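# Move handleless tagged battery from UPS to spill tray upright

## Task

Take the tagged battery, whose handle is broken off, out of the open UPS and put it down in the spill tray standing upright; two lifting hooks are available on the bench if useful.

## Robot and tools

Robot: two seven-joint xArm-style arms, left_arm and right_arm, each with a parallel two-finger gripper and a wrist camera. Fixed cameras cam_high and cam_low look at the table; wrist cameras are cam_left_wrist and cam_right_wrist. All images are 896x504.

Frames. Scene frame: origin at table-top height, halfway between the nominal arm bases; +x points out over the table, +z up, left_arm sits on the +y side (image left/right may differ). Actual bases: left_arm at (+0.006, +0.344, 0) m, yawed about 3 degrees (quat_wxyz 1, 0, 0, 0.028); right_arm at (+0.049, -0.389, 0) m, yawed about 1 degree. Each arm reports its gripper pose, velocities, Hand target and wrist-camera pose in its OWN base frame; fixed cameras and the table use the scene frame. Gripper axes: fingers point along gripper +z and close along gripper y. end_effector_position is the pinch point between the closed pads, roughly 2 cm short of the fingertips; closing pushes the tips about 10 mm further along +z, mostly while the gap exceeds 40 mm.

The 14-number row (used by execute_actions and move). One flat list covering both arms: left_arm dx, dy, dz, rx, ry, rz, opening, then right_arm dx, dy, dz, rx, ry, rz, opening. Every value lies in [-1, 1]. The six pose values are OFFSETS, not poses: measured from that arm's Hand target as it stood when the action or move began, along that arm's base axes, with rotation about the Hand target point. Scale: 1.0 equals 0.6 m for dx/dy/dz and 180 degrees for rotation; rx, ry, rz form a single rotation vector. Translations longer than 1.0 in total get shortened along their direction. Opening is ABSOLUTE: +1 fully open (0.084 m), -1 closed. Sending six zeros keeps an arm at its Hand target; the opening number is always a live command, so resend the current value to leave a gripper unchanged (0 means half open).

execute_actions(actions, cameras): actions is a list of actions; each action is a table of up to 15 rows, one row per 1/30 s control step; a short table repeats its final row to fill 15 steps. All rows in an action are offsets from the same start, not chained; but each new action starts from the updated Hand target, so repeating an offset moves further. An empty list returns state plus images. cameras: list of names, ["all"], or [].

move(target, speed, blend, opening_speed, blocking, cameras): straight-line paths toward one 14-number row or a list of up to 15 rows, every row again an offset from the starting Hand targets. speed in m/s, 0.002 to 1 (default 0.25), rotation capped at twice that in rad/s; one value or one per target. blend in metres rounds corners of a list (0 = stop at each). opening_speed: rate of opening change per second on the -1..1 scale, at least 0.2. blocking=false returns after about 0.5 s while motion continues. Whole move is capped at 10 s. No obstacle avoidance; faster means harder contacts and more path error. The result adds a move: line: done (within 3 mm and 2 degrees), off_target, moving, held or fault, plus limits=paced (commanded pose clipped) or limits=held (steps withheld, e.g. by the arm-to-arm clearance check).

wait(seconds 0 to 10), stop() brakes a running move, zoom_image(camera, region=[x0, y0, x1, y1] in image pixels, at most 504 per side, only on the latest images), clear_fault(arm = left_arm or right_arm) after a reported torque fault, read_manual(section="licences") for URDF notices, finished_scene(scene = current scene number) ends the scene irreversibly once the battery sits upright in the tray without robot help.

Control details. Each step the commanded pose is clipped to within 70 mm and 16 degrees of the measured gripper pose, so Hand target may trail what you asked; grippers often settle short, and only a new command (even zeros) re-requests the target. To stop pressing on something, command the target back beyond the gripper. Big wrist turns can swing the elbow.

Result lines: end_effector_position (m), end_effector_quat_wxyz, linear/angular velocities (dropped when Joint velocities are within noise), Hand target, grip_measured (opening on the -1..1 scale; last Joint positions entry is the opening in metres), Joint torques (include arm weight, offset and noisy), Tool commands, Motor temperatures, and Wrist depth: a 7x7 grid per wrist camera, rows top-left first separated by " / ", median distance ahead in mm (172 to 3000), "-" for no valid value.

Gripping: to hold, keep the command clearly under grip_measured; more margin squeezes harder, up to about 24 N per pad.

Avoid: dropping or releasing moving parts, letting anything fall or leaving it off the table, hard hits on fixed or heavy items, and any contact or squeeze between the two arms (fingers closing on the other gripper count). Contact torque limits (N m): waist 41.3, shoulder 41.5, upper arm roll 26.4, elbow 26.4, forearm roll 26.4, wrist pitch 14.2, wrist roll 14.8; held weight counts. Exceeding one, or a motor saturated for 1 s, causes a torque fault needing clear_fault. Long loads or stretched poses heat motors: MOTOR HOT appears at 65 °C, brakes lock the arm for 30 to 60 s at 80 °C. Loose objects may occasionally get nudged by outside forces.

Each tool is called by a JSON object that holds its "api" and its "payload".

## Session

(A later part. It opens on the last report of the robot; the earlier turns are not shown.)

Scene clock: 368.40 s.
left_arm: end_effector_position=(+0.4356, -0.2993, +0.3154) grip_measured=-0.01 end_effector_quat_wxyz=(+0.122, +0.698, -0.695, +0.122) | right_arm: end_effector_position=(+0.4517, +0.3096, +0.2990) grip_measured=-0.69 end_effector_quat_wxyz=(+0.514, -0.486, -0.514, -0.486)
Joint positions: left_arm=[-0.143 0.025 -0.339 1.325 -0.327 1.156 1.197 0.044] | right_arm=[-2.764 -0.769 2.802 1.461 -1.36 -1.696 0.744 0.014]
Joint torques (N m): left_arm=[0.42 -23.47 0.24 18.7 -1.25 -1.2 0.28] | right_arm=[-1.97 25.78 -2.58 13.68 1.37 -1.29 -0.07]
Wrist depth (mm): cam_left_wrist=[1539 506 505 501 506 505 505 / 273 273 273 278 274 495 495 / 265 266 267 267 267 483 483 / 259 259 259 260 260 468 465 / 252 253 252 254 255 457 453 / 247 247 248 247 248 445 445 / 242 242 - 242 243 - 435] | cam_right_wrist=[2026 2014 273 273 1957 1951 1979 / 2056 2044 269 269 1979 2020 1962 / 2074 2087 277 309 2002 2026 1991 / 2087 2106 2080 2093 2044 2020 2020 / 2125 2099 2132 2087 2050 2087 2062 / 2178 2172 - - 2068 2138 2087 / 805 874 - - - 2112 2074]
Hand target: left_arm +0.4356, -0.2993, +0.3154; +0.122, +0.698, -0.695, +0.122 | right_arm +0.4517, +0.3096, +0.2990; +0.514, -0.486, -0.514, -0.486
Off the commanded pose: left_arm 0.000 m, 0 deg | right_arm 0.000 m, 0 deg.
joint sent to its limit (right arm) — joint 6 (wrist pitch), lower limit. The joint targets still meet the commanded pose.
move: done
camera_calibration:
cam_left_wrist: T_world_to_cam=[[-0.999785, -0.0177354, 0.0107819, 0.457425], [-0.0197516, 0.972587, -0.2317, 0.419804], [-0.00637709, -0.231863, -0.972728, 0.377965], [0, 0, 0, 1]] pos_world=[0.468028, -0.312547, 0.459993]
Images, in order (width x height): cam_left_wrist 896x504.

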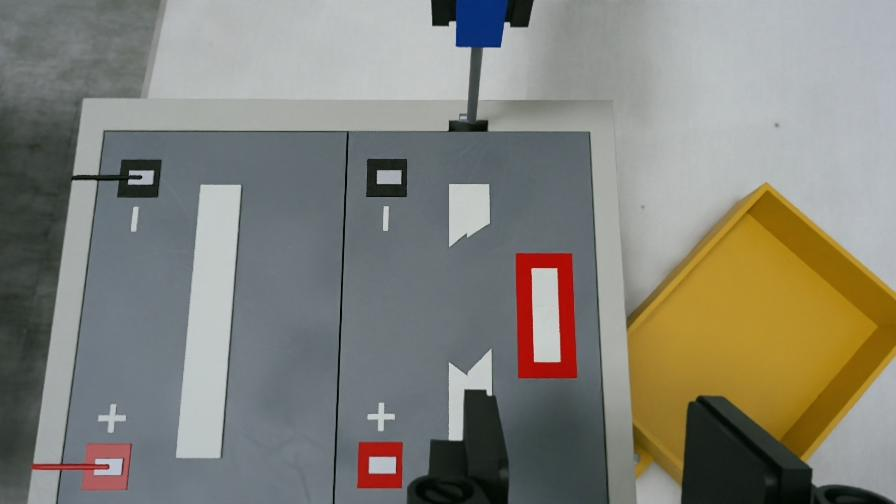

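{"api": "move", "payload": {"target": [0,0,0,0,0,0,0,0,0,-0.022,0,0,0,-1], "speed": 0.02, "cameras": ["cam_left_wrist"]}}

{"api": "zoom_image", "payload": {"camera": "cam_left_wrist", "region": [420, 60, 540, 150]}}

Scene clock: 378.73 s.
left_arm: end_effector_position=(+0.4356, -0.2993, +0.3154) grip_measured=-0.01 end_effector_quat_wxyz=(+0.122, +0.698, -0.695, +0.122) | right_arm: end_effector_position=(+0.4517, +0.3096, +0.2858) grip_measured=-0.69 end_effector_quat_wxyz=(+0.514, -0.486, -0.514, -0.486)
Joint positions: left_arm=[-0.143 0.025 -0.339 1.325 -0.327 1.156 1.197 0.044] | right_arm=[-2.772 -0.793 2.814 1.457 -1.36 -1.696 0.714 0.014]
Joint torques (N m): left_arm=[0.48 -23.9 0.01 18.68 -1.21 -1.24 0.27] | right_arm=[-1.64 26.04 -2.46 13.38 1.25 -1.31 -0.61]
Wrist depth (mm): cam_left_wrist=[1526 503 505 201 505 508 507 / 273 273 273 278 274 494 496 / 265 266 267 267 267 483 483 / 259 259 260 260 260 468 462 / 252 253 252 254 254 457 454 / 246 246 248 247 248 442 444 / 241 241 - 242 243 - 436] | cam_right_wrist=[2038 2002 269 269 1957 1968 1940 / 2044 - 269 268 316 1985 1968 / 2044 2032 289 2050 2002 2002 2008 / 2112 2093 2038 2080 2038 1996 2002 / 2151 2093 2106 2056 2074 2093 2087 / 2132 2119 - - 2087 2080 2062 / 778 840 - - - 2093 2080]
Hand target: left_arm +0.4356, -0.2993, +0.3154; +0.122, +0.698, -0.695, +0.122 | right_arm +0.4517, +0.3096, +0.2858; +0.514, -0.486, -0.514, -0.486
Off the commanded pose: left_arm 0.000 m, 0 deg | right_arm 0.000 m, 0 deg.
joint sent to its limit (right arm) — joint 6 (wrist pitch), lower limit. The joint targets still meet the commanded pose.
move: done
camera_calibration:
cam_left_wrist: T_world_to_cam=[[-0.999785, -0.0177354, 0.0107819, 0.457425], [-0.0197516, 0.972587, -0.2317, 0.419804], [-0.00637709, -0.231863, -0.972728, 0.377965], [0, 0, 0, 1]] pos_world=[0.468028, -0.312547, 0.459993]
Images, in order (width x height): cam_left_wrist 896x504.

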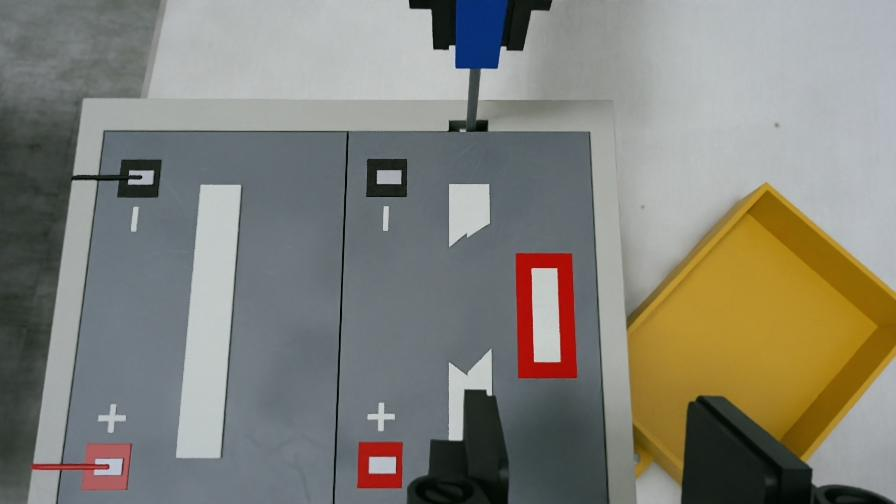

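Scaled by 4.200 from the camera's 896x504 image, which has a finer 1280x720 frame.

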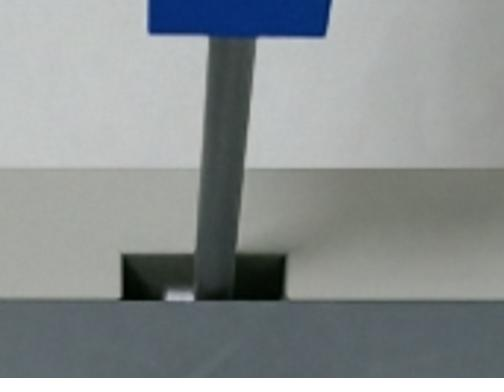

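{"api": "move", "payload": {"target": [0,0,0,0,0,0,0,0,0,-0.061,0,0,0,-1], "speed": 0.03, "cameras": ["cam_left_wrist"]}}

Scene clock: 383.13 s.
left_arm: end_effector_position=(+0.4356, -0.2993, +0.3154) grip_measured=-0.01 end_effector_quat_wxyz=(+0.122, +0.698, -0.695, +0.122) | right_arm: end_effector_position=(+0.4517, +0.3096, +0.2495) grip_measured=-0.69 end_effector_quat_wxyz=(+0.514, -0.486, -0.514, -0.486)
Joint positions: left_arm=[-0.143 0.025 -0.339 1.325 -0.327 1.156 1.197 0.044] | right_arm=[-2.793 -0.867 2.846 1.457 -1.36 -1.696 0.635 0.014]
Joint torques (N m): left_arm=[0.39 -23.97 0.15 18.79 -1.12 -1.16 0.25] | right_arm=[-2.33 1.37 -8.21 -0.68 -8.9 0.34 -0.66]
Wrist depth (mm): cam_left_wrist=[1539 505 - 200 502 507 506 / 273 273 273 271 274 494 497 / 265 267 267 267 267 485 483 / 259 260 259 259 260 468 464 / 252 252 252 253 254 454 454 / 247 246 248 247 248 445 443 / 241 242 - 242 243 - 435] | cam_right_wrist=[2026 - 267 285 312 1919 1914 / 2050 2044 268 2014 1991 1996 1979 / 2074 2056 2099 2038 2020 2068 1996 / 2132 2074 2080 2080 2062 2044 2056 / 2138 2087 - - 2062 2032 2038 / 886 2125 - 2125 2087 2132 2056 / 702 755 - - - 261 265]
Hand target: left_arm +0.4356, -0.2993, +0.3154; +0.122, +0.698, -0.695, +0.122 | right_arm +0.4517, +0.3096, +0.2492; +0.514, -0.486, -0.514, -0.486
Off the commanded pose: left_arm 0.000 m, 0 deg | right_arm 0.000 m, 0 deg.
joint read past its limit (right arm) — joint 6 (wrist pitch), lower limit.
joint sent to its limit (right arm) — joint 6 (wrist pitch), lower limit. The joint targets still meet the commanded pose.
move: done
camera_calibration:
cam_left_wrist: T_world_to_cam=[[-0.999785, -0.0177354, 0.0107819, 0.457425], [-0.0197516, 0.972587, -0.2317, 0.419804], [-0.00637709, -0.231863, -0.972728, 0.377965], [0, 0, 0, 1]] pos_world=[0.468028, -0.312547, 0.459993]
Images, in order (width x height): cam_left_wrist 896x504.

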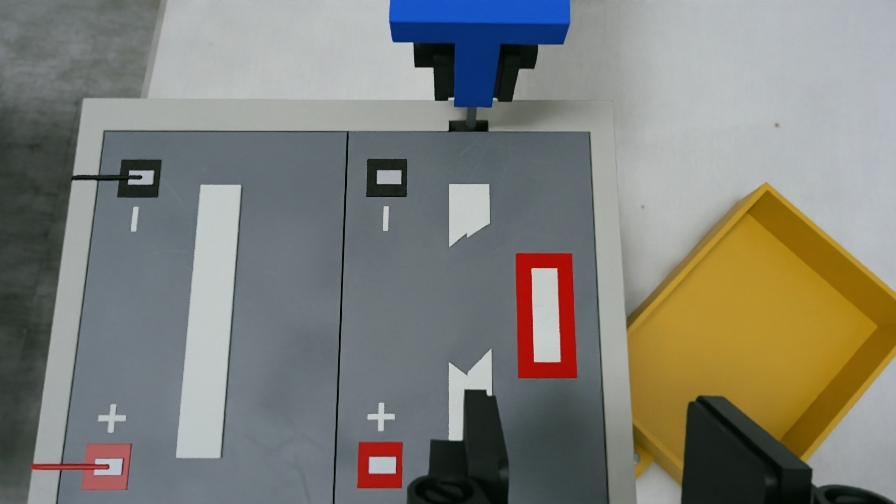

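{"api": "move", "payload": {"target": [[0,0,0,0,0,0,0,0,0,0.003,0,0,0,-1],[0,0,0,0,0,0,0,0,0,0.003,0,0,0,-0.2],[0,0,0,0,0,0,0,0,-0.15,0.003,0,0,0,-0.2]], "speed": 0.1, "opening_speed": 0.5, "cameras": ["cam_left_wrist","cam_low"]}}

{"api": "zoom_image", "payload": {"camera": "cam_low", "region": [480, 10, 620, 110]}}

Scene clock: 393.20 s.
left_arm: end_effector_position=(+0.4356, -0.2993, +0.3154) grip_measured=-0.01 end_effector_quat_wxyz=(+0.122, +0.698, -0.695, +0.122) | right_arm: end_effector_position=(+0.4517, +0.2196, +0.2510) grip_measured=-0.21 end_effector_quat_wxyz=(+0.514, -0.486, -0.514, -0.486)
Joint positions: left_arm=[-0.143 0.025 -0.339 1.325 -0.327 1.156 1.197 0.044] | right_arm=[-3.109 -0.832 3.028 1.43 -1.606 -1.696 0.595 0.035]
Joint torques (N m): left_arm=[0.14 -24.03 0.08 18.65 -1.01 -1.25 0.21] | right_arm=[-1.7 25.76 -0.29 13.11 0.86 -1.28 -0.37]
Wrist depth (mm): cam_left_wrist=[1539 508 - 194 504 507 508 / 273 273 273 271 274 496 496 / 265 266 267 267 268 483 485 / 259 259 259 259 260 467 464 / 252 252 252 254 253 457 452 / 246 246 248 247 248 444 445 / 241 241 - 242 243 - 434] | cam_right_wrist=[2119 2074 363 353 2032 2038 2044 / 694 2165 2125 387 2062 2062 2056 / 719 2145 2151 2158 2106 2112 2087 / 2220 2235 2192 2138 2074 2099 2093 / 2235 2213 2165 2213 2172 2158 2138 / 822 910 - 352 328 334 2151 / 678 - - 253 275 278 264]
Hand target: left_arm +0.4356, -0.2993, +0.3154; +0.122, +0.698, -0.695, +0.122 | right_arm +0.4517, +0.2196, +0.2510; +0.514, -0.486, -0.514, -0.486
Off the commanded pose: left_arm 0.000 m, 0 deg | right_arm 0.000 m, 0 deg.
joint sent to its limit (right arm) — joint 6 (wrist pitch), lower limit. The joint targets still meet the commanded pose.
move: done
camera_calibration:
cam_left_wrist: T_world_to_cam=[[-0.999785, -0.0177354, 0.0107819, 0.457425], [-0.0197516, 0.972587, -0.2317, 0.419804], [-0.00637709, -0.231863, -0.972728, 0.377965], [0, 0, 0, 1]] pos_world=[0.468028, -0.312547, 0.459993]
Images, in order (width x height): cam_low 896x504, cam_left_wrist 896x504.

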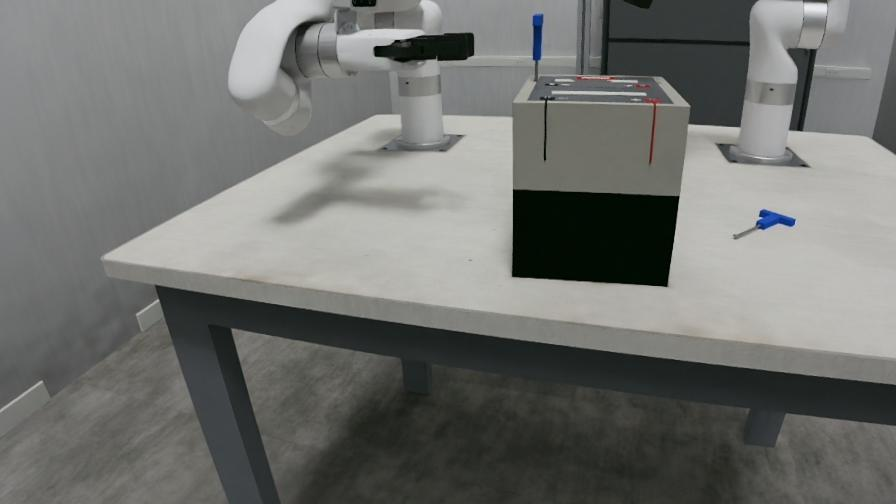

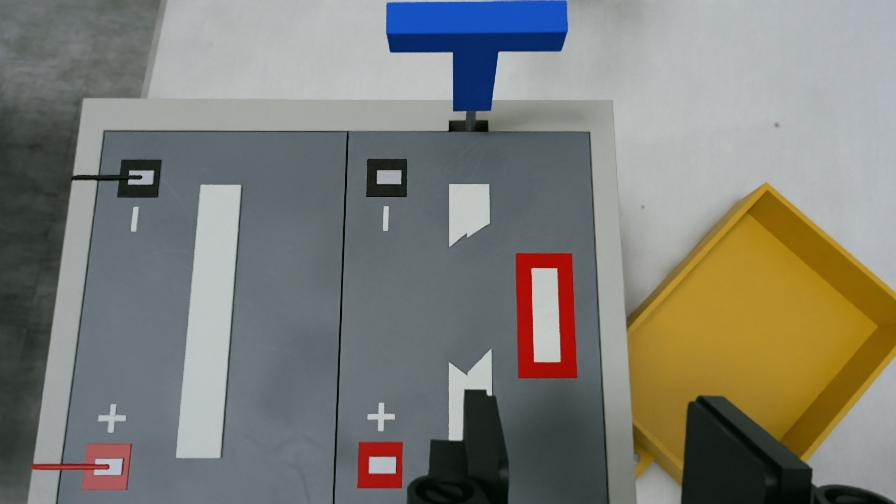

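Scaled by 3.600 from the camera's 896x504 image, which has a finer 1280x720 frame.

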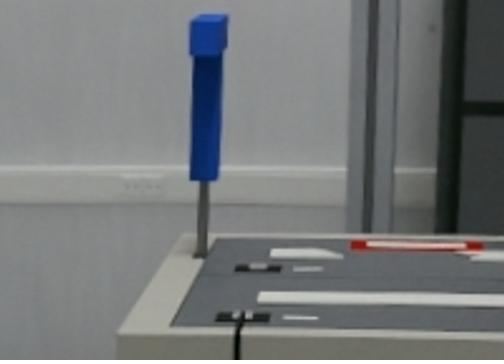

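{"api": "move", "payload": {"target": [[0,0.1,0.1,0,0,0,0,0,0,0.333,-0.3888,-0.0109,-0.0155,0],[-0.0558,0.3412,-0.3257,0.1042,0.0447,0.2542,0,0.0415,0.203,0.19,-0.3888,-0.0109,-0.0155,0],[-0.0558,0.3412,-0.4857,0.1042,0.0447,0.2542,0,0.0415,0.203,0.19,-0.3888,-0.0109,-0.0155,0]], "speed": [0.4,0.4,0.15], "blend": [0.03,0,0], "cameras": ["cam_left_wrist","cam_right_wrist"]}}

Scene clock: 416.13 s.
left_arm: end_effector_position=(+0.4022, -0.0946, +0.0240) grip_measured=-0.01 end_effector_quat_wxyz=(+0.000, +0.929, -0.371, +0.000) | right_arm: end_effector_position=(+0.4758, +0.3409, +0.3644) grip_measured=-0.01 end_effector_quat_wxyz=(-0.105, +0.694, +0.670, +0.242)
Joint positions: left_arm=[0.034 0.209 -0.253 0.682 0.112 0.482 0.448 0.044] | right_arm=[-2.546 -0.853 2.516 2.707 -2.262 -1.547 2.001 0.044]
Joint torques (N m): left_arm=[-0.95 -22.58 -0.34 13.7 0.7 -1.64 -0.16] | right_arm=[0.48 26.88 -2.77 12.16 1.65 -0.75 -0.41]
Wrist depth (mm): cam_left_wrist=[- - - - - - - / - - - - - - - / - - - - - - - / - - - - - - - / - - - - - - - / - - - - - - - / - - - - - - -] | cam_right_wrist=[545 410 596 636 1924 2038 2206 / 526 508 575 599 640 1957 2068 / 505 533 324 341 612 1872 1962 / 484 303 310 326 344 1758 1867 / 461 288 299 314 328 1690 1749 / 446 279 289 301 316 1589 1681 / 432 272 - 288 301 1560 1611]
Hand target: left_arm +0.4022, -0.0946, +0.0240; +0.000, +0.929, -0.371, +0.000 | right_arm +0.4766, +0.3414, +0.3650; -0.123, +0.696, +0.696, +0.123
Off the commanded pose: left_arm 0.000 m, 0 deg | right_arm 0.001 m, 14 deg.
elbow stopped short (right arm): the move would have taken joint 4 (elbow) straighter than the controller allows.
move: off_target (right_arm)
camera_calibration:
cam_left_wrist: T_world_to_cam=[[-0.676827, -0.736126, 0.00475204, 0.233041], [-0.731092, 0.672925, 0.112588, 0.402024], [-0.086077, 0.0727287, -0.99363, 0.203051], [0, 0, 0, 1]] pos_world=[0.469123, -0.113752, 0.155387]
cam_right_wrist: T_world_to_cam=[[0.97216, -0.0612733, 0.226165, -0.498752], [0.0258174, -0.931318, -0.36329, 0.488167], [0.232892, 0.359015, -0.903808, 0.227874], [0, 0, 0, 1]] pos_world=[0.419194, 0.342268, 0.496101]
Images, in order (width x height): cam_left_wrist 896x504, cam_right_wrist 896x504.

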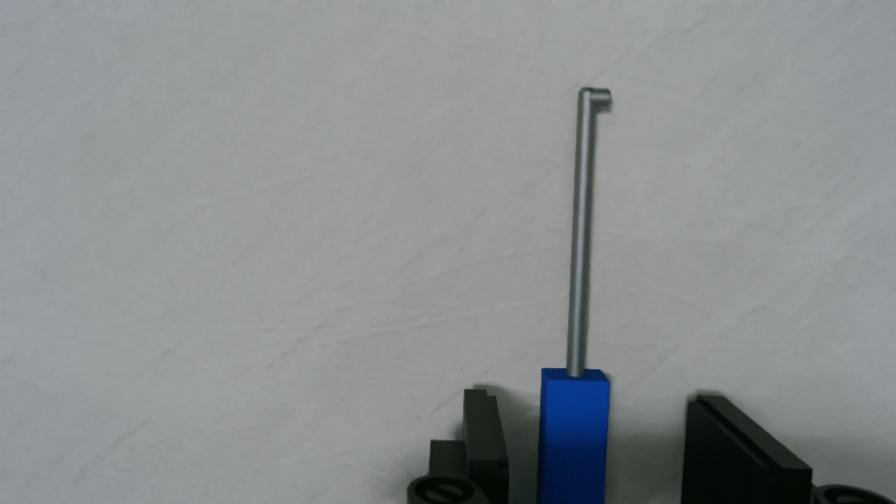

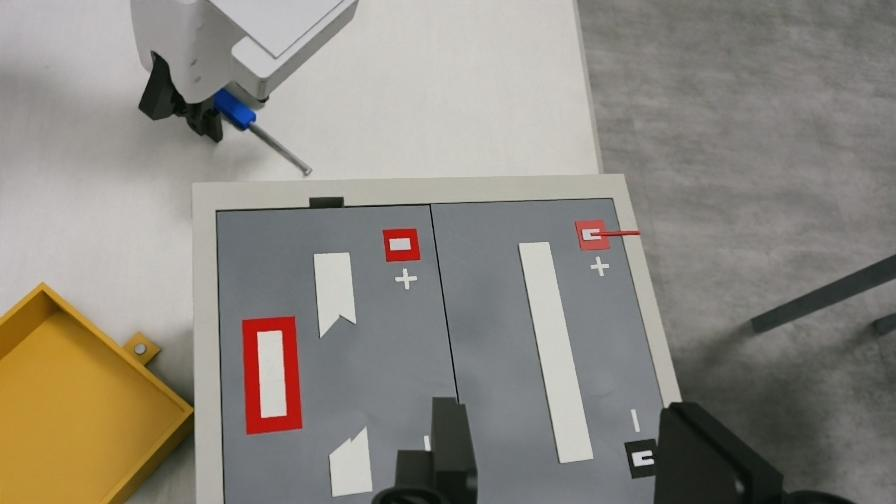

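{"api": "move", "payload": {"target": [[0,0,0,0,0,0,-1,0,0,0,0,0,0,0],[0,0,0.2,0,0,0,-1,0,0,0,0,0,0,0],[0.0888,-0.0923,0.6,-0.2431,0.5544,0.5581,-1,0,0,0,0,0,0,0]], "speed": [0.2,0.3,0.5], "blend": [0,0.03,0], "cameras": ["cam_high","cam_right_wrist"]}}

Scene clock: 434.13 s.
left_arm: end_effector_position=(+0.4554, -0.1499, +0.3840) grip_measured=-0.69 end_effector_quat_wxyz=(+0.504, +0.497, +0.504, -0.496) | right_arm: end_effector_position=(+0.4758, +0.3409, +0.3644) grip_measured=-0.01 end_effector_quat_wxyz=(-0.105, +0.694, +0.670, +0.242)
Joint positions: left_arm=[0.336 0.077 -0.086 1.053 -1.432 1.761 -0.963 0.014] | right_arm=[-2.546 -0.853 2.516 2.707 -2.262 -1.547 2.001 0.044]
Joint torques (N m): left_arm=[-0.83 -26.44 -0.81 16.33 -3.28 0.65 -0.18] | right_arm=[0.45 27.14 -2.6 11.98 1.72 -0.83 -0.34]
Wrist depth (mm): cam_left_wrist=[681 2080 2119 2145 2206 2199 2228 / 683 2125 2125 2151 2165 2242 2199 / 619 2099 2206 2151 2213 2235 2279 / 599 566 2192 2220 2286 2309 2317 / 2138 555 657 412 438 2356 2309 / 2192 544 530 422 2317 2356 2389 / 2220 2213 - - - 2397 2431] | cam_right_wrist=[547 573 599 633 1914 2080 2178 / 525 552 577 601 643 1968 2080 / 505 532 325 340 609 1862 1968 / 485 303 311 325 345 1790 1862 / 462 288 299 314 329 1690 1745 / 447 278 289 301 315 1607 1677 / 430 272 - 288 301 1560 1630]
Hand target: left_arm +0.4554, -0.1500, +0.3840; +0.504, +0.496, +0.504, -0.496 | right_arm +0.4758, +0.3409, +0.3644; -0.105, +0.694, +0.670, +0.242 (not the last commanded pose)
Off the commanded pose: left_arm 0.000 m, 0 deg | right_arm 0.001 m, 14 deg.
move: off_target (right_arm)
camera_calibration:
cam_right_wrist: T_world_to_cam=[[0.97216, -0.0612733, 0.226165, -0.498752], [0.0258174, -0.931318, -0.36329, 0.488167], [0.232892, 0.359015, -0.903808, 0.227874], [0, 0, 0, 1]] pos_world=[0.419194, 0.342268, 0.496101]
Images, in order (width x height): cam_high 896x504, cam_right_wrist 896x504.

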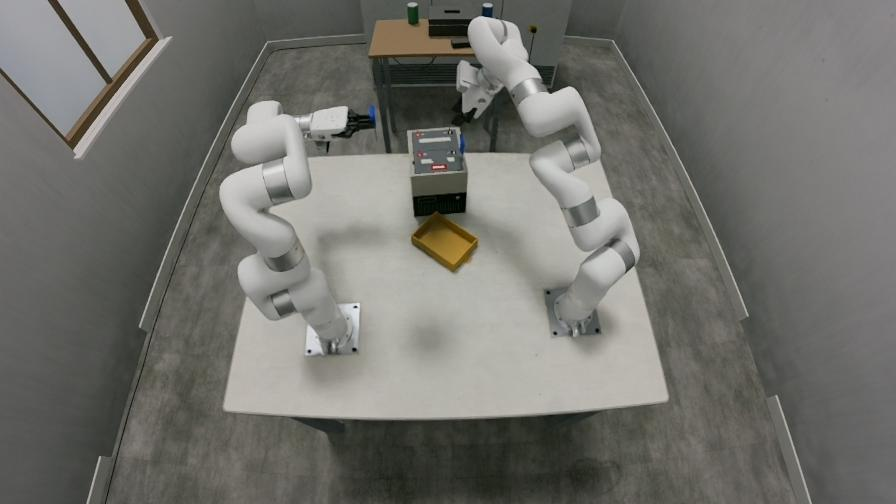

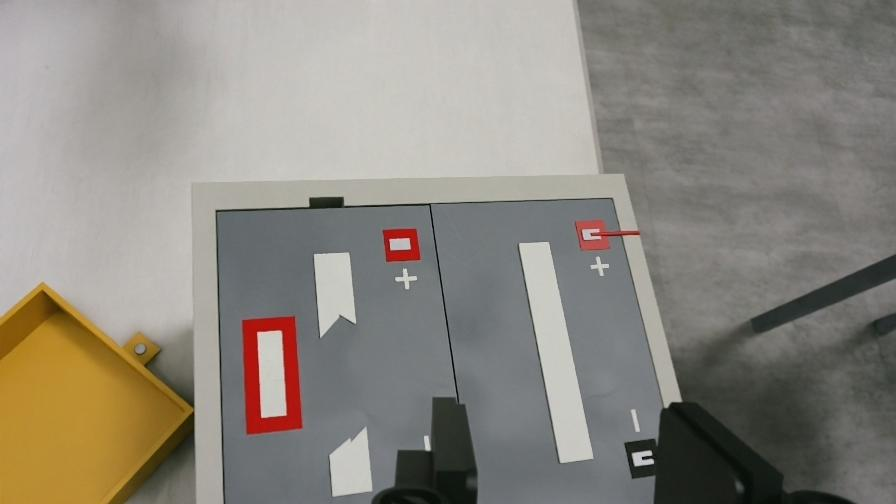

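{"api": "move", "payload": {"target": [0,-0.1808,-0.09,0,0,0,-1,0,0,0,0,0,0,0], "speed": 0.25, "cameras": ["cam_right_wrist"]}}

{"api": "zoom_image", "payload": {"camera": "cam_right_wrist", "region": [270, 100, 390, 220]}}

Scene clock: 439.30 s.
left_arm: end_effector_position=(+0.4554, -0.2584, +0.3300) grip_measured=-0.69 end_effector_quat_wxyz=(+0.504, +0.496, +0.504, -0.496) | right_arm: end_effector_position=(+0.4758, +0.3409, +0.3644) grip_measured=-0.01 end_effector_quat_wxyz=(-0.105, +0.694, +0.670, +0.242)
Joint positions: left_arm=[0.189 0.126 -0.218 0.964 -1.579 1.52 -0.84 0.014] | right_arm=[-2.546 -0.853 2.516 2.707 -2.262 -1.547 2.001 0.044]
Joint torques (N m): left_arm=[-0.92 -23.7 -1.54 16.77 -2.99 0.76 0.2] | right_arm=[0.49 27.2 -2.51 11.88 1.72 -0.76 -0.4]
Wrist depth (mm): cam_left_wrist=[1974 1979 2002 2026 297 294 289 / 1957 2026 2026 2068 2106 2119 2178 / 611 2032 2074 2099 2106 2112 2165 / 527 2050 2087 2112 2132 2145 2199 / 496 2080 2112 2151 2185 2199 2294 / 449 454 569 2178 - 2235 2249 / 2112 556 - - - 2271 2317] | cam_right_wrist=[546 - 200 627 1957 2080 2178 / 526 552 568 600 643 1968 2080 / 505 526 324 341 613 1862 1919 / 483 303 310 325 345 1767 1857 / 457 288 298 314 327 1690 1763 / 447 278 289 301 314 1607 1698 / 431 272 - 289 302 1560 1593]
Hand target: left_arm +0.4554, -0.2584, +0.3300; +0.504, +0.496, +0.504, -0.496 | right_arm +0.4758, +0.3409, +0.3644; -0.105, +0.694, +0.670, +0.242
Off the commanded pose: left_arm 0.000 m, 0 deg | right_arm 0.000 m, 0 deg.
move: done
camera_calibration:
cam_right_wrist: T_world_to_cam=[[0.97216, -0.0612733, 0.226165, -0.498752], [0.0258174, -0.931318, -0.36329, 0.488167], [0.232892, 0.359015, -0.903808, 0.227874], [0, 0, 0, 1]] pos_world=[0.419194, 0.342268, 0.496101]
Images, in order (width x height): cam_right_wrist 896x504.

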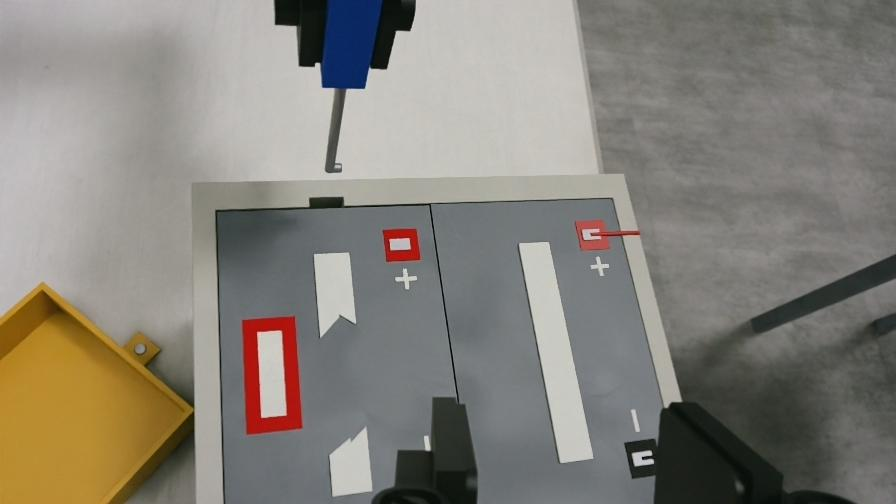

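Scaled by 4.200 from the camera's 896x504 image, which has a finer 1280x720 frame.

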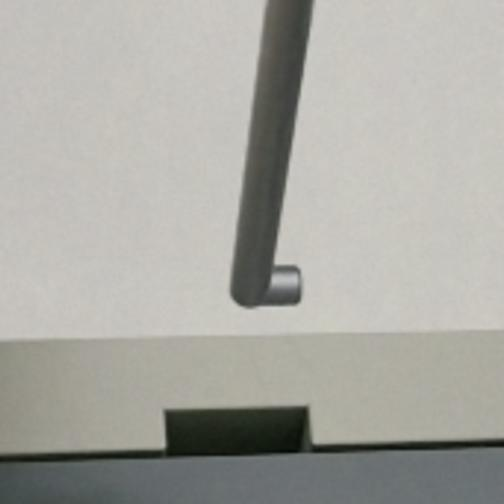

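{"api": "move", "payload": {"target": [0,0.01,-0.055,0,0,0,-1,0,0,0,0,0,0,0], "speed": 0.15, "cameras": ["cam_right_wrist"]}}

{"api": "zoom_image", "payload": {"camera": "cam_right_wrist", "region": [270, 100, 390, 220]}}

Scene clock: 446.60 s.
left_arm: end_effector_position=(+0.4554, -0.2525, +0.2971) grip_measured=-0.69 end_effector_quat_wxyz=(+0.504, +0.496, +0.504, -0.496) | right_arm: end_effector_position=(+0.4758, +0.3409, +0.3644) grip_measured=-0.01 end_effector_quat_wxyz=(-0.105, +0.694, +0.670, +0.242)
Joint positions: left_arm=[0.193 0.19 -0.21 0.951 -1.563 1.522 -0.765 0.014] | right_arm=[-2.546 -0.853 2.516 2.707 -2.262 -1.547 2.001 0.044]
Joint torques (N m): left_arm=[0.38 -25.04 -0.66 15.74 -1.19 1.5 0.42] | right_arm=[0.42 27.17 -2.63 11.93 1.73 -0.84 -0.31]
Wrist depth (mm): cam_left_wrist=[1935 - - - - - - / 1974 1996 2068 273 256 250 235 / 640 2032 2080 2099 2099 2138 2185 / 560 2044 2093 2093 2132 2165 2242 / 517 2080 2112 2132 2185 2235 2249 / 482 479 - 2199 2242 2249 2279 / 470 471 - - - 2264 2294] | cam_right_wrist=[545 - 204 630 1903 2087 2192 / 527 543 268 602 642 1979 2074 / 506 526 321 341 614 1847 1985 / 486 303 311 326 344 1754 1857 / 461 288 299 313 329 1698 1728 / 446 278 289 302 315 1604 1665 / 431 272 - 289 301 1560 1604]
Hand target: left_arm +0.4554, -0.2524, +0.2970; +0.504, +0.496, +0.504, -0.496 | right_arm +0.4758, +0.3409, +0.3644; -0.105, +0.694, +0.670, +0.242
Off the commanded pose: left_arm 0.000 m, 0 deg | right_arm 0.000 m, 0 deg.
move: done
camera_calibration:
cam_right_wrist: T_world_to_cam=[[0.97216, -0.0612733, 0.226165, -0.498752], [0.0258174, -0.931318, -0.36329, 0.488167], [0.232892, 0.359015, -0.903808, 0.227874], [0, 0, 0, 1]] pos_world=[0.419194, 0.342268, 0.496101]
Images, in order (width x height): cam_right_wrist 896x504.

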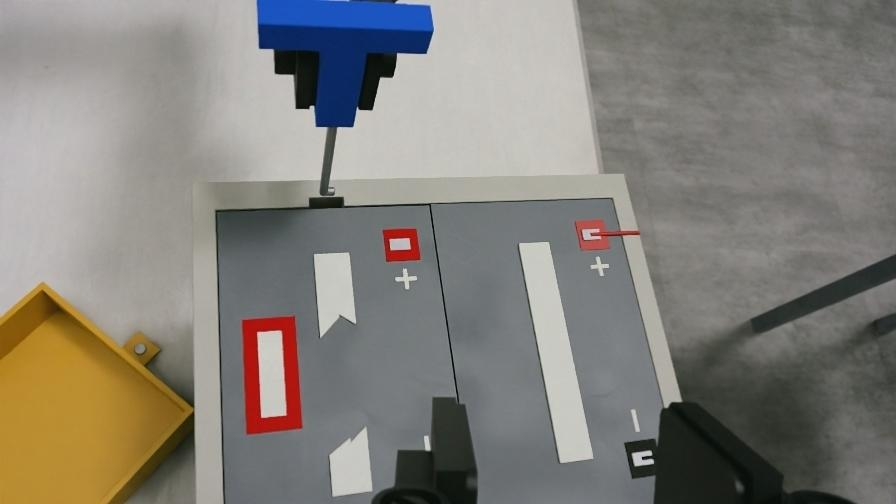

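Scaled by 4.200 from the camera's 896x504 image, which has a finer 1280x720 frame.

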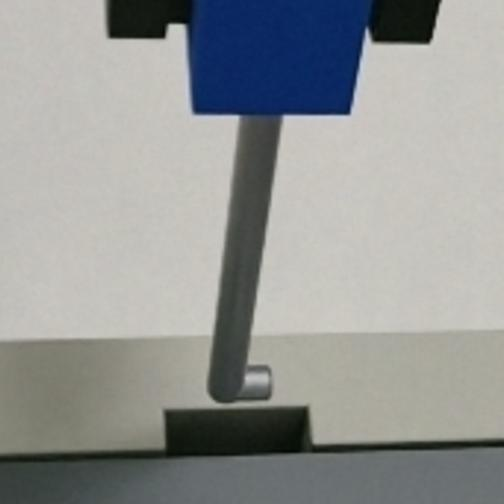

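{"api": "move", "payload": {"target": [[0,-0.0018,0,0,0,0,-1,0,0,0,0,0,0,0],[0,-0.0018,-0.02,0,0,0,-1,0,0,0,0,0,0,0]], "speed": 0.02, "cameras": ["cam_right_wrist"]}}

{"api": "zoom_image", "payload": {"camera": "cam_right_wrist", "region": [270, 130, 390, 220]}}

Scene clock: 453.27 s.
left_arm: end_effector_position=(+0.4554, -0.2535, +0.2851) grip_measured=-0.69 end_effector_quat_wxyz=(+0.504, +0.496, +0.504, -0.496) | right_arm: end_effector_position=(+0.4758, +0.3409, +0.3644) grip_measured=-0.01 end_effector_quat_wxyz=(-0.105, +0.694, +0.670, +0.242)
Joint positions: left_arm=[0.191 0.215 -0.211 0.949 -1.563 1.516 -0.738 0.014] | right_arm=[-2.546 -0.853 2.516 2.707 -2.262 -1.547 2.001 0.044]
Joint torques (N m): left_arm=[-1.02 -25.25 -0.71 15.15 -1.05 0.92 0.33] | right_arm=[0.43 27.14 -2.58 12.02 1.64 -0.78 -0.37]
Wrist depth (mm): cam_left_wrist=[- - - - - - - / 2002 2032 - 222 197 200 188 / 661 2074 2050 2087 2087 2125 2178 / 581 2074 2080 2099 2145 2206 2185 / 528 2074 2138 2158 2132 2206 2249 / 492 517 - 2125 2206 2242 2340 / 457 460 - - - 2228 2325] | cam_right_wrist=[546 - 213 628 1946 2068 2185 / 529 541 249 602 642 2002 2062 / 507 526 322 341 609 1882 1940 / 486 302 311 326 344 1776 1872 / 461 287 299 313 329 1698 1754 / 448 279 289 302 314 1604 1669 / 432 271 - 289 302 1560 1626]
Hand target: left_arm +0.4554, -0.2535, +0.2850; +0.504, +0.496, +0.504, -0.496 | right_arm +0.4758, +0.3409, +0.3644; -0.105, +0.694, +0.670, +0.242
Off the commanded pose: left_arm 0.000 m, 0 deg | right_arm 0.000 m, 0 deg.
move: done
camera_calibration:
cam_right_wrist: T_world_to_cam=[[0.97216, -0.0612733, 0.226165, -0.498752], [0.0258174, -0.931318, -0.36329, 0.488167], [0.232892, 0.359015, -0.903808, 0.227874], [0, 0, 0, 1]] pos_world=[0.419194, 0.342268, 0.496101]
Images, in order (width x height): cam_right_wrist 896x504.

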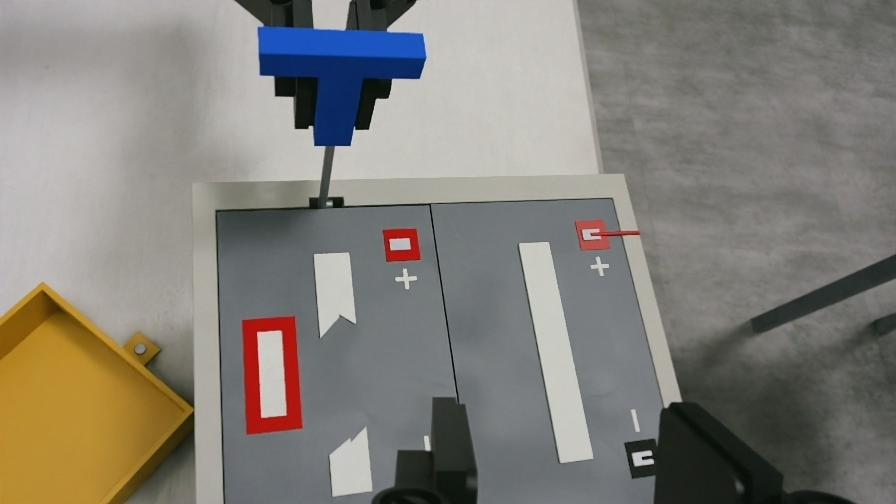

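Scaled by 4.200 from the camera's 896x504 image, which has a finer 1280x720 frame.

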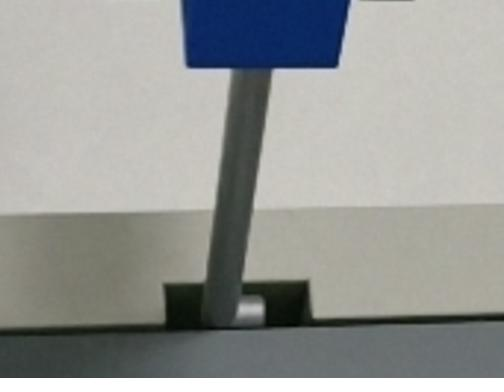

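{"api": "move", "payload": {"target": [0,0,-0.06,0,0,0,-1,0,0,0,0,0,0,0], "speed": 0.03, "cameras": ["cam_right_wrist"]}}

Scene clock: 456.57 s.
left_arm: end_effector_position=(+0.4554, -0.2536, +0.2495) grip_measured=-0.69 end_effector_quat_wxyz=(+0.504, +0.497, +0.503, -0.496) | right_arm: end_effector_position=(+0.4758, +0.3409, +0.3644) grip_measured=-0.01 end_effector_quat_wxyz=(-0.105, +0.694, +0.670, +0.242)
Joint positions: left_arm=[0.186 0.296 -0.208 0.949 -1.556 1.506 -0.658 0.014] | right_arm=[-2.546 -0.853 2.516 2.707 -2.262 -1.547 2.001 0.044]
Joint torques (N m): left_arm=[-1.58 -13.05 0.31 5.76 3.42 -3.17 0.34] | right_arm=[0.34 27.07 -2.56 12.01 1.67 -0.79 -0.37]
Wrist depth (mm): cam_left_wrist=[- - - - - - - / - - - - - - - / 633 - - - - - - / 626 2074 2112 2125 - - - / 556 2087 2125 2138 2178 2213 2242 / 517 2087 - 2172 2213 2242 2279 / 483 479 - - - 2271 2309] | cam_right_wrist=[543 287 289 633 1908 2050 2199 / 527 548 250 601 641 1968 2080 / 507 522 319 341 609 1852 1946 / 483 303 310 326 345 1776 1857 / 461 287 298 314 328 1690 1741 / 446 278 289 301 314 1611 1706 / 432 272 - 288 303 1557 1619]
Hand target: left_arm +0.4554, -0.2535, +0.2490; +0.504, +0.496, +0.504, -0.496 | right_arm +0.4758, +0.3409, +0.3644; -0.105, +0.694, +0.670, +0.242
Off the commanded pose: left_arm 0.000 m, 0 deg | right_arm 0.000 m, 0 deg.
move: done
camera_calibration:
cam_right_wrist: T_world_to_cam=[[0.97216, -0.0612733, 0.226165, -0.498752], [0.0258174, -0.931318, -0.36329, 0.488167], [0.232892, 0.359015, -0.903808, 0.227874], [0, 0, 0, 1]] pos_world=[0.419194, 0.342268, 0.496101]
Images, in order (width x height): cam_right_wrist 896x504.

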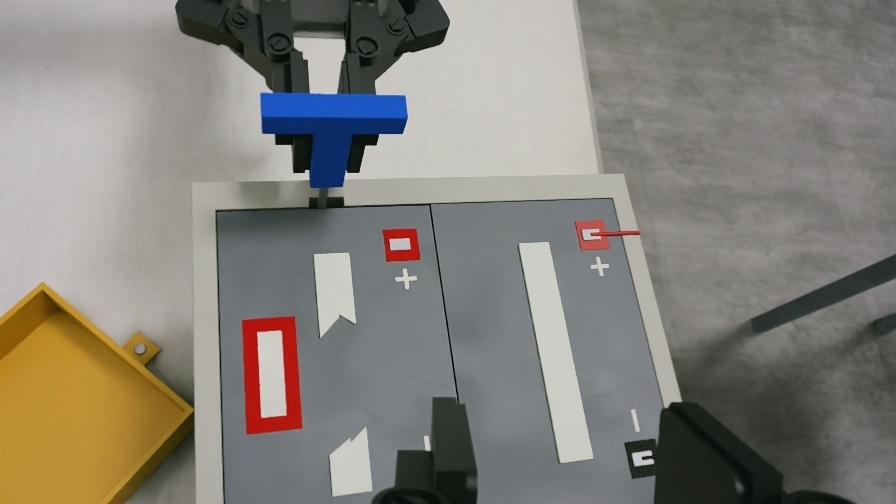

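{"api": "move", "payload": {"target": [[0,0,0.0035,0,0,0,-1,0,0,0.15,0,0,0,0],[0,0,0.0035,0,0,0,-0.2,0,-0.2,0.15,0,0,0,0],[0,0.15,0.0035,0,0,0,-0.2,-0.093,-0.535,0.15,0.2875,-0.23,-0.3943,0]], "speed": [0.2,0.2,0.3], "opening_speed": 0.8, "cameras": ["cam_high","cam_low"]}}

{"api": "zoom_image", "payload": {"camera": "cam_low", "region": [500, 0, 700, 110]}}

Scene clock: 481.97 s.
left_arm: end_effector_position=(+0.4554, -0.1635, +0.2511) grip_measured=-0.21 end_effector_quat_wxyz=(+0.504, +0.496, +0.504, -0.496) | right_arm: end_effector_position=(+0.4200, +0.0199, +0.4544) grip_measured=-0.01 end_effector_quat_wxyz=(+0.000, +0.707, +0.000, +0.707)
Joint positions: left_arm=[0.311 0.311 -0.107 0.984 -1.398 1.665 -0.669 0.035] | right_arm=[-2.676 0.935 2.726 0.504 -2.451 0.311 2.137 0.044]
Joint torques (N m): left_arm=[0.4 -26.36 -0.75 14.41 -1.04 1.47 -0.11] | right_arm=[0.76 0.54 4.68 19.82 0.59 1.06 0.35]
Wrist depth (mm): cam_left_wrist=[681 2038 - 219 218 217 216 / 687 2112 - 221 220 219 219 / 696 2125 - 224 223 222 222 / 691 2138 2178 2213 2242 2235 2333 / 2151 2165 2206 2235 2271 2348 2309 / 863 2206 2206 748 2279 2333 2372 / 780 - 2286 2309 2356 2372 2422] | cam_right_wrist=[- 2192 2213 2220 2249 - 2851 / - 2192 2199 2220 2213 - 2696 / - 2235 2279 2271 2286 - 2738 / - 2302 2317 2271 2264 - 2706 / - 2309 2302 2325 2317 - 2644 / - 1615 1513 2356 2356 - 2685 / - 1380 1340 2340 2356 - 2654]
Hand target: left_arm +0.4554, -0.1635, +0.2511; +0.504, +0.496, +0.504, -0.496 | right_arm +0.4200, +0.0199, +0.4544; +0.000, +0.707, +0.000, +0.707
Off the commanded pose: left_arm 0.000 m, 0 deg | right_arm 0.000 m, 0 deg.
elbow stopped short (right arm): the move would have taken joint 4 (elbow) straighter than the controller allows.
move: done; limits=paced
Images, in order (width x height): cam_high 896x504, cam_low 896x504.

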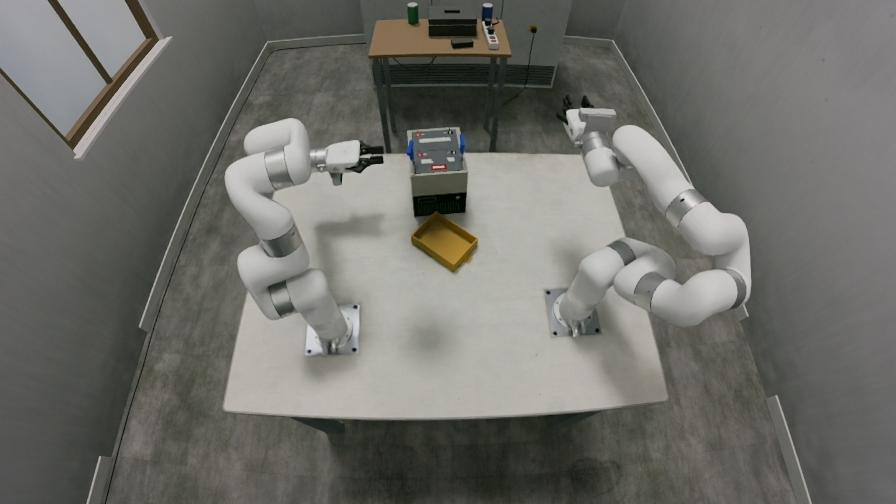

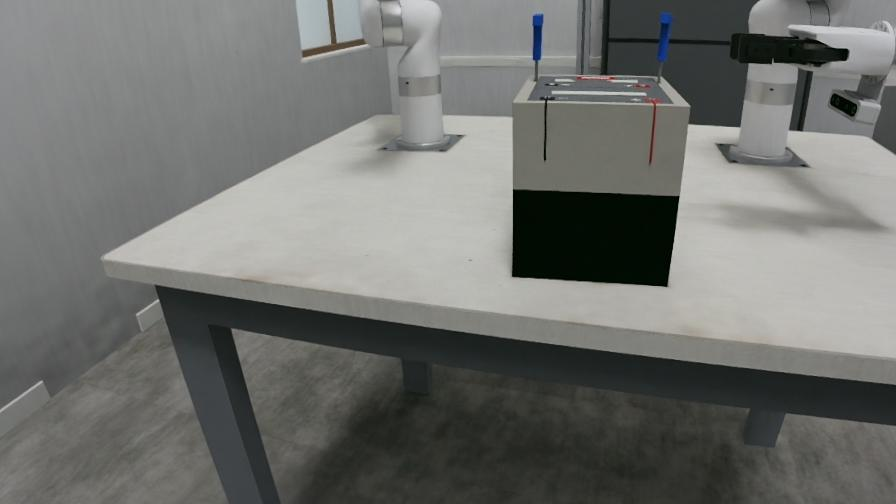

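Scaled by 2.520 from the camera's 896x504 image, which has a finer 1280x720 frame.

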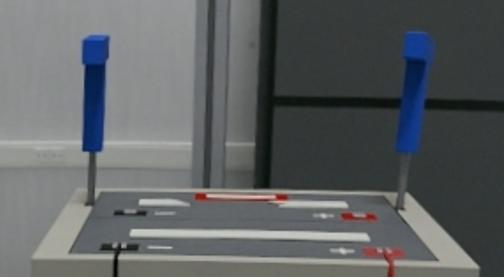

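{"api": "move", "payload": {"target": [[0,0,0.2315,0.5,0,0,0,0,0,0,0,0.5,0,0],[0,0,0.2315,0.385,0.385,0.385,0,0,0.2,0,-0.385,0.385,0.385,0],[0,-0.178,0.2315,0.385,0.385,0.385,0,0.0513,0.511,-0.1,-0.7071,0,0.7071,0]], "speed": [0.7,0.7,0.5], "blend": [0.02,0.02,0], "cameras": ["all"]}}

Scene clock: 508.33 s.
left_arm: end_effector_position=(+0.4554, -0.2703, +0.3900) grip_measured=-0.01 end_effector_quat_wxyz=(-0.001, +0.000, +1.000, +0.008) | right_arm: end_effector_position=(+0.4500, +0.3260, +0.3937) grip_measured=-0.01 end_effector_quat_wxyz=(+0.170, +0.001, +0.978, +0.122)
Joint positions: left_arm=[-0.14 0.265 -0.509 1.885 0.14 1.662 -3.764 0.044] | right_arm=[-2.687 -0.812 4.123 2.707 -3.982 -1.63 0.835 0.044]
Joint torques (N m): left_arm=[-0.91 -26.55 -2.5 17.64 0.66 -0.97 -0.18] | right_arm=[-1.52 25.81 2.77 9.2 -1.28 -0.92 -0.35]
Wrist depth (mm): cam_left_wrist=[498 497 497 497 502 503 503 / 503 504 504 504 507 510 509 / 510 508 510 467 515 517 518 / 517 313 313 314 521 524 524 / 234 317 319 319 531 530 531 / 247 322 322 324 535 538 539 / 539 325 327 328 541 - 545] | cam_right_wrist=[420 438 448 283 297 313 564 / 436 456 467 292 307 325 594 / 458 479 493 307 323 340 622 / 482 506 518 325 343 630 677 / 505 536 548 340 361 675 716 / 1574 1649 1706 360 386 2165 - / 1638 1785 1823 2038 2138 2317 2448]
Hand target: left_arm +0.4554, -0.2703, +0.3900; -0.001, +0.000, +1.000, +0.008 | right_arm +0.4508, +0.3265, +0.3944; +0.058, +0.001, +0.997, +0.042
Off the commanded pose: left_arm 0.000 m, 0 deg | right_arm 0.001 m, 24 deg; orientation clipped.
elbow stopped short (right arm): the move would have taken joint 4 (elbow) straighter than the controller allows.
move: off_target (right_arm); limits=paced
camera_calibration:
cam_left_wrist: T_world_to_cam=[[-0.0166615, 0.99965, 0.0205679, 0.30044], [0.993553, 0.0142459, 0.11247, -0.44546], [0.112137, 0.0223092, -0.993442, 0.480128], [0, 0, 0, 1]] pos_world=[0.393753, -0.3047, 0.520901]
cam_right_wrist: T_world_to_cam=[[-0.0883169, 0.962297, 0.257264, -0.349966], [0.893854, -0.0374127, 0.446795, -0.515495], [0.439574, 0.269416, -0.856848, 0.183448], [0, 0, 0, 1]] pos_world=[0.34923, 0.268062, 0.477542]

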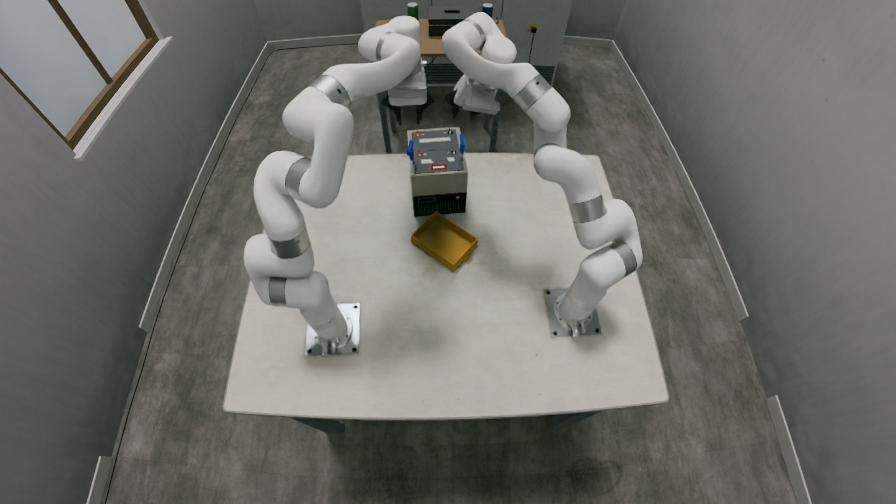

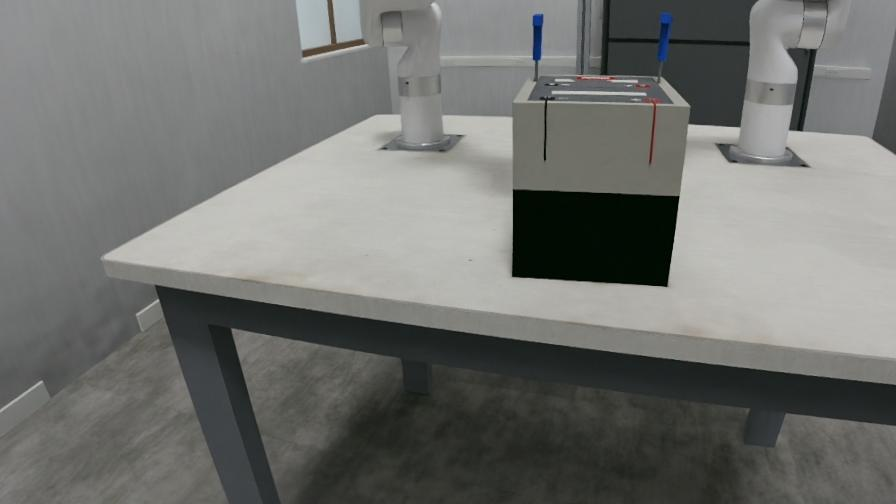

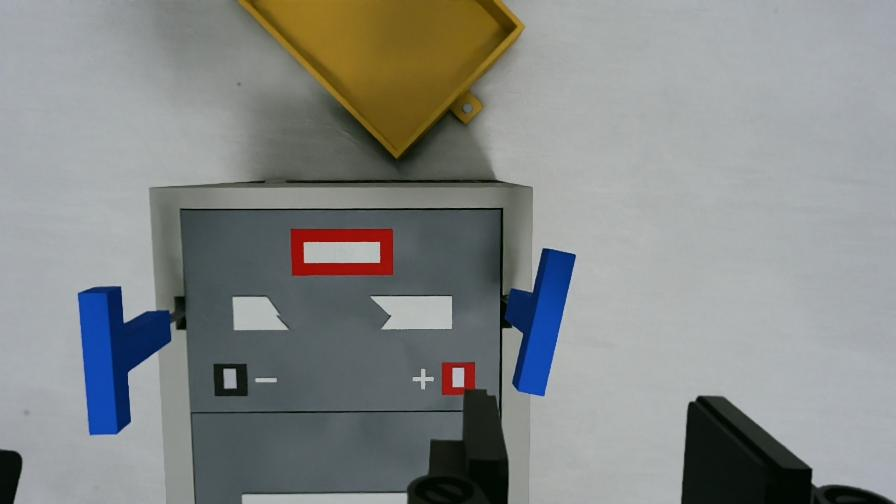

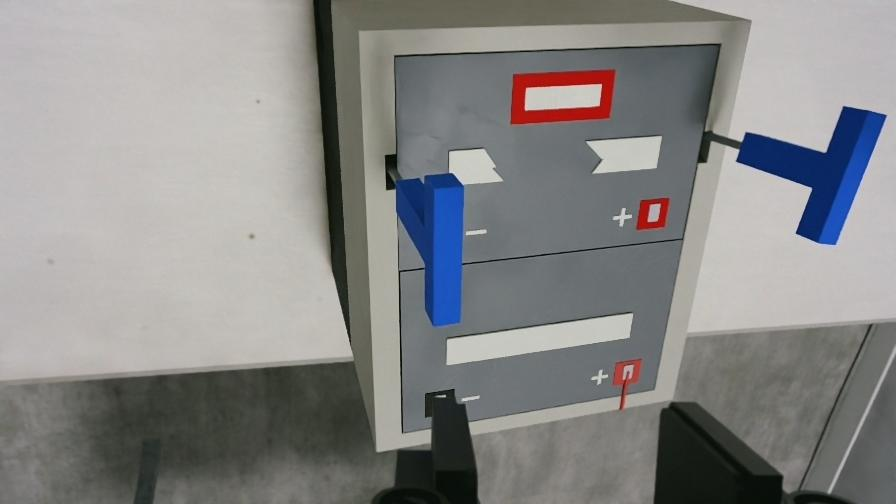

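{"api": "move", "payload": {"target": [[0,0,0,0,0,0,0,-0.0513,-0.51,0.1,0.008,0.05,-0.4985,0],[0,0,0,0,0,0,0,-0.0513,-0.51,0.1,0.732,0.0285,-0.6517,0]], "speed": [0.7,0.7], "blend": [0.03,0]}}

Scene clock: 532.07 s.
left_arm: end_effector_position=(+0.4554, -0.2703, +0.3900) grip_measured=-0.01 end_effector_quat_wxyz=(-0.001, +0.000, +1.000, +0.008) | right_arm: end_effector_position=(+0.4200, +0.0205, +0.4544) grip_measured=-0.01 end_effector_quat_wxyz=(+0.000, +0.707, +0.001, +0.707)
Joint positions: left_arm=[-0.14 0.265 -0.509 1.885 0.14 1.662 -3.764 0.044] | right_arm=[-3.98 0.85 3.6 0.284 -0.706 -0.816 0.914 0.044]
Joint torques (N m): left_arm=[-0.92 -26.65 -2.36 17.5 0.74 -1.01 -0.19] | right_arm=[-1.24 -2.01 -4.96 17.85 3.4 -1.08 -0.33]
Wrist depth (mm): cam_left_wrist=[496 499 498 498 503 501 501 / 503 503 506 503 507 511 509 / 508 507 508 467 514 517 517 / 516 314 313 315 520 523 525 / 234 317 319 319 528 529 530 / 246 322 323 324 537 537 537 / 541 325 328 328 542 - 542] | cam_right_wrist=[- 2172 2185 2213 2242 - 2749 / - 2213 2249 2235 2242 - 2727 / - 2228 2294 2271 2257 - 2717 / - 2249 2294 2249 2333 - 2771 / - 2302 2286 2325 2348 - 2696 / - 1585 1496 2325 2348 - 2675 / - 1369 1358 2364 2405 - 2634]
Hand target: left_arm +0.4554, -0.2703, +0.3900; -0.001, +0.000, +1.000, +0.008 | right_arm +0.4200, +0.0205, +0.4544; +0.000, +0.707, +0.001, +0.707
Off the commanded pose: left_arm 0.000 m, 0 deg | right_arm 0.000 m, 0 deg.
elbow stopped short (right arm): the move would have taken joint 4 (elbow) straighter than the controller allows.
move: done; limits=paced

{"api": "move", "payload": {"target": [[0,0,0,0,0,0,0,0.005,-0.1863,-0.1437,0,0.1058,-0.1371,0],[0,0,0,0,0,0,0,-0.1125,-0.3478,-0.2683,0,0.2116,-0.2743,0],[0,0,0,0,0,0,0,-0.3185,-0.4378,-0.3377,0,0.3174,-0.4114,0]], "speed": 0.5, "blend": [0.02,0.02,0]}}

Scene clock: 555.07 s.
left_arm: end_effector_position=(+0.4554, -0.2703, +0.3900) grip_measured=-0.01 end_effector_quat_wxyz=(-0.001, +0.000, +1.000, +0.008) | right_arm: end_effector_position=(+0.2290, -0.2421, +0.2518) grip_measured=-0.01 end_effector_quat_wxyz=(+0.408, +0.799, -0.407, +0.170)
Joint positions: left_arm=[-0.14 0.265 -0.509 1.885 0.14 1.662 -3.764 0.044] | right_arm=[-3.98 0.853 3.6 0.283 -0.701 0.816 0.91 0.044]
Joint torques (N m): left_arm=[-1.04 -26.74 -2.25 17.52 0.77 -0.95 -0.15] | right_arm=[-1.71 -0.26 -3.02 19.98 -0.7 -0.47 0.3]
Wrist depth (mm): cam_left_wrist=[499 499 497 498 502 504 503 / 503 505 506 502 507 509 508 / 510 509 509 468 513 515 518 / 518 313 314 314 519 523 525 / 235 317 319 319 529 531 535 / 247 322 323 323 535 535 537 / 537 324 326 327 541 - 545] | cam_right_wrist=[1593 1669 1543 1428 1361 1276 1199 / 1506 1690 1649 1553 1431 1343 1255 / 1431 1626 1767 1673 1536 1437 1340 / 1335 1509 1728 1809 1653 1553 1443 / 1262 1402 1600 1872 1804 1661 1557 / 1192 1350 1483 1736 1888 1823 1673 / 1126 1307 1358 1657 1781 1957 1813]
Hand target: left_arm +0.4554, -0.2703, +0.3900; -0.001, +0.000, +1.000, +0.008 | right_arm +0.2289, -0.2422, +0.2518; +0.408, +0.799, -0.407, +0.170
Off the commanded pose: left_arm 0.000 m, 0 deg | right_arm 0.000 m, 0 deg.
move: done


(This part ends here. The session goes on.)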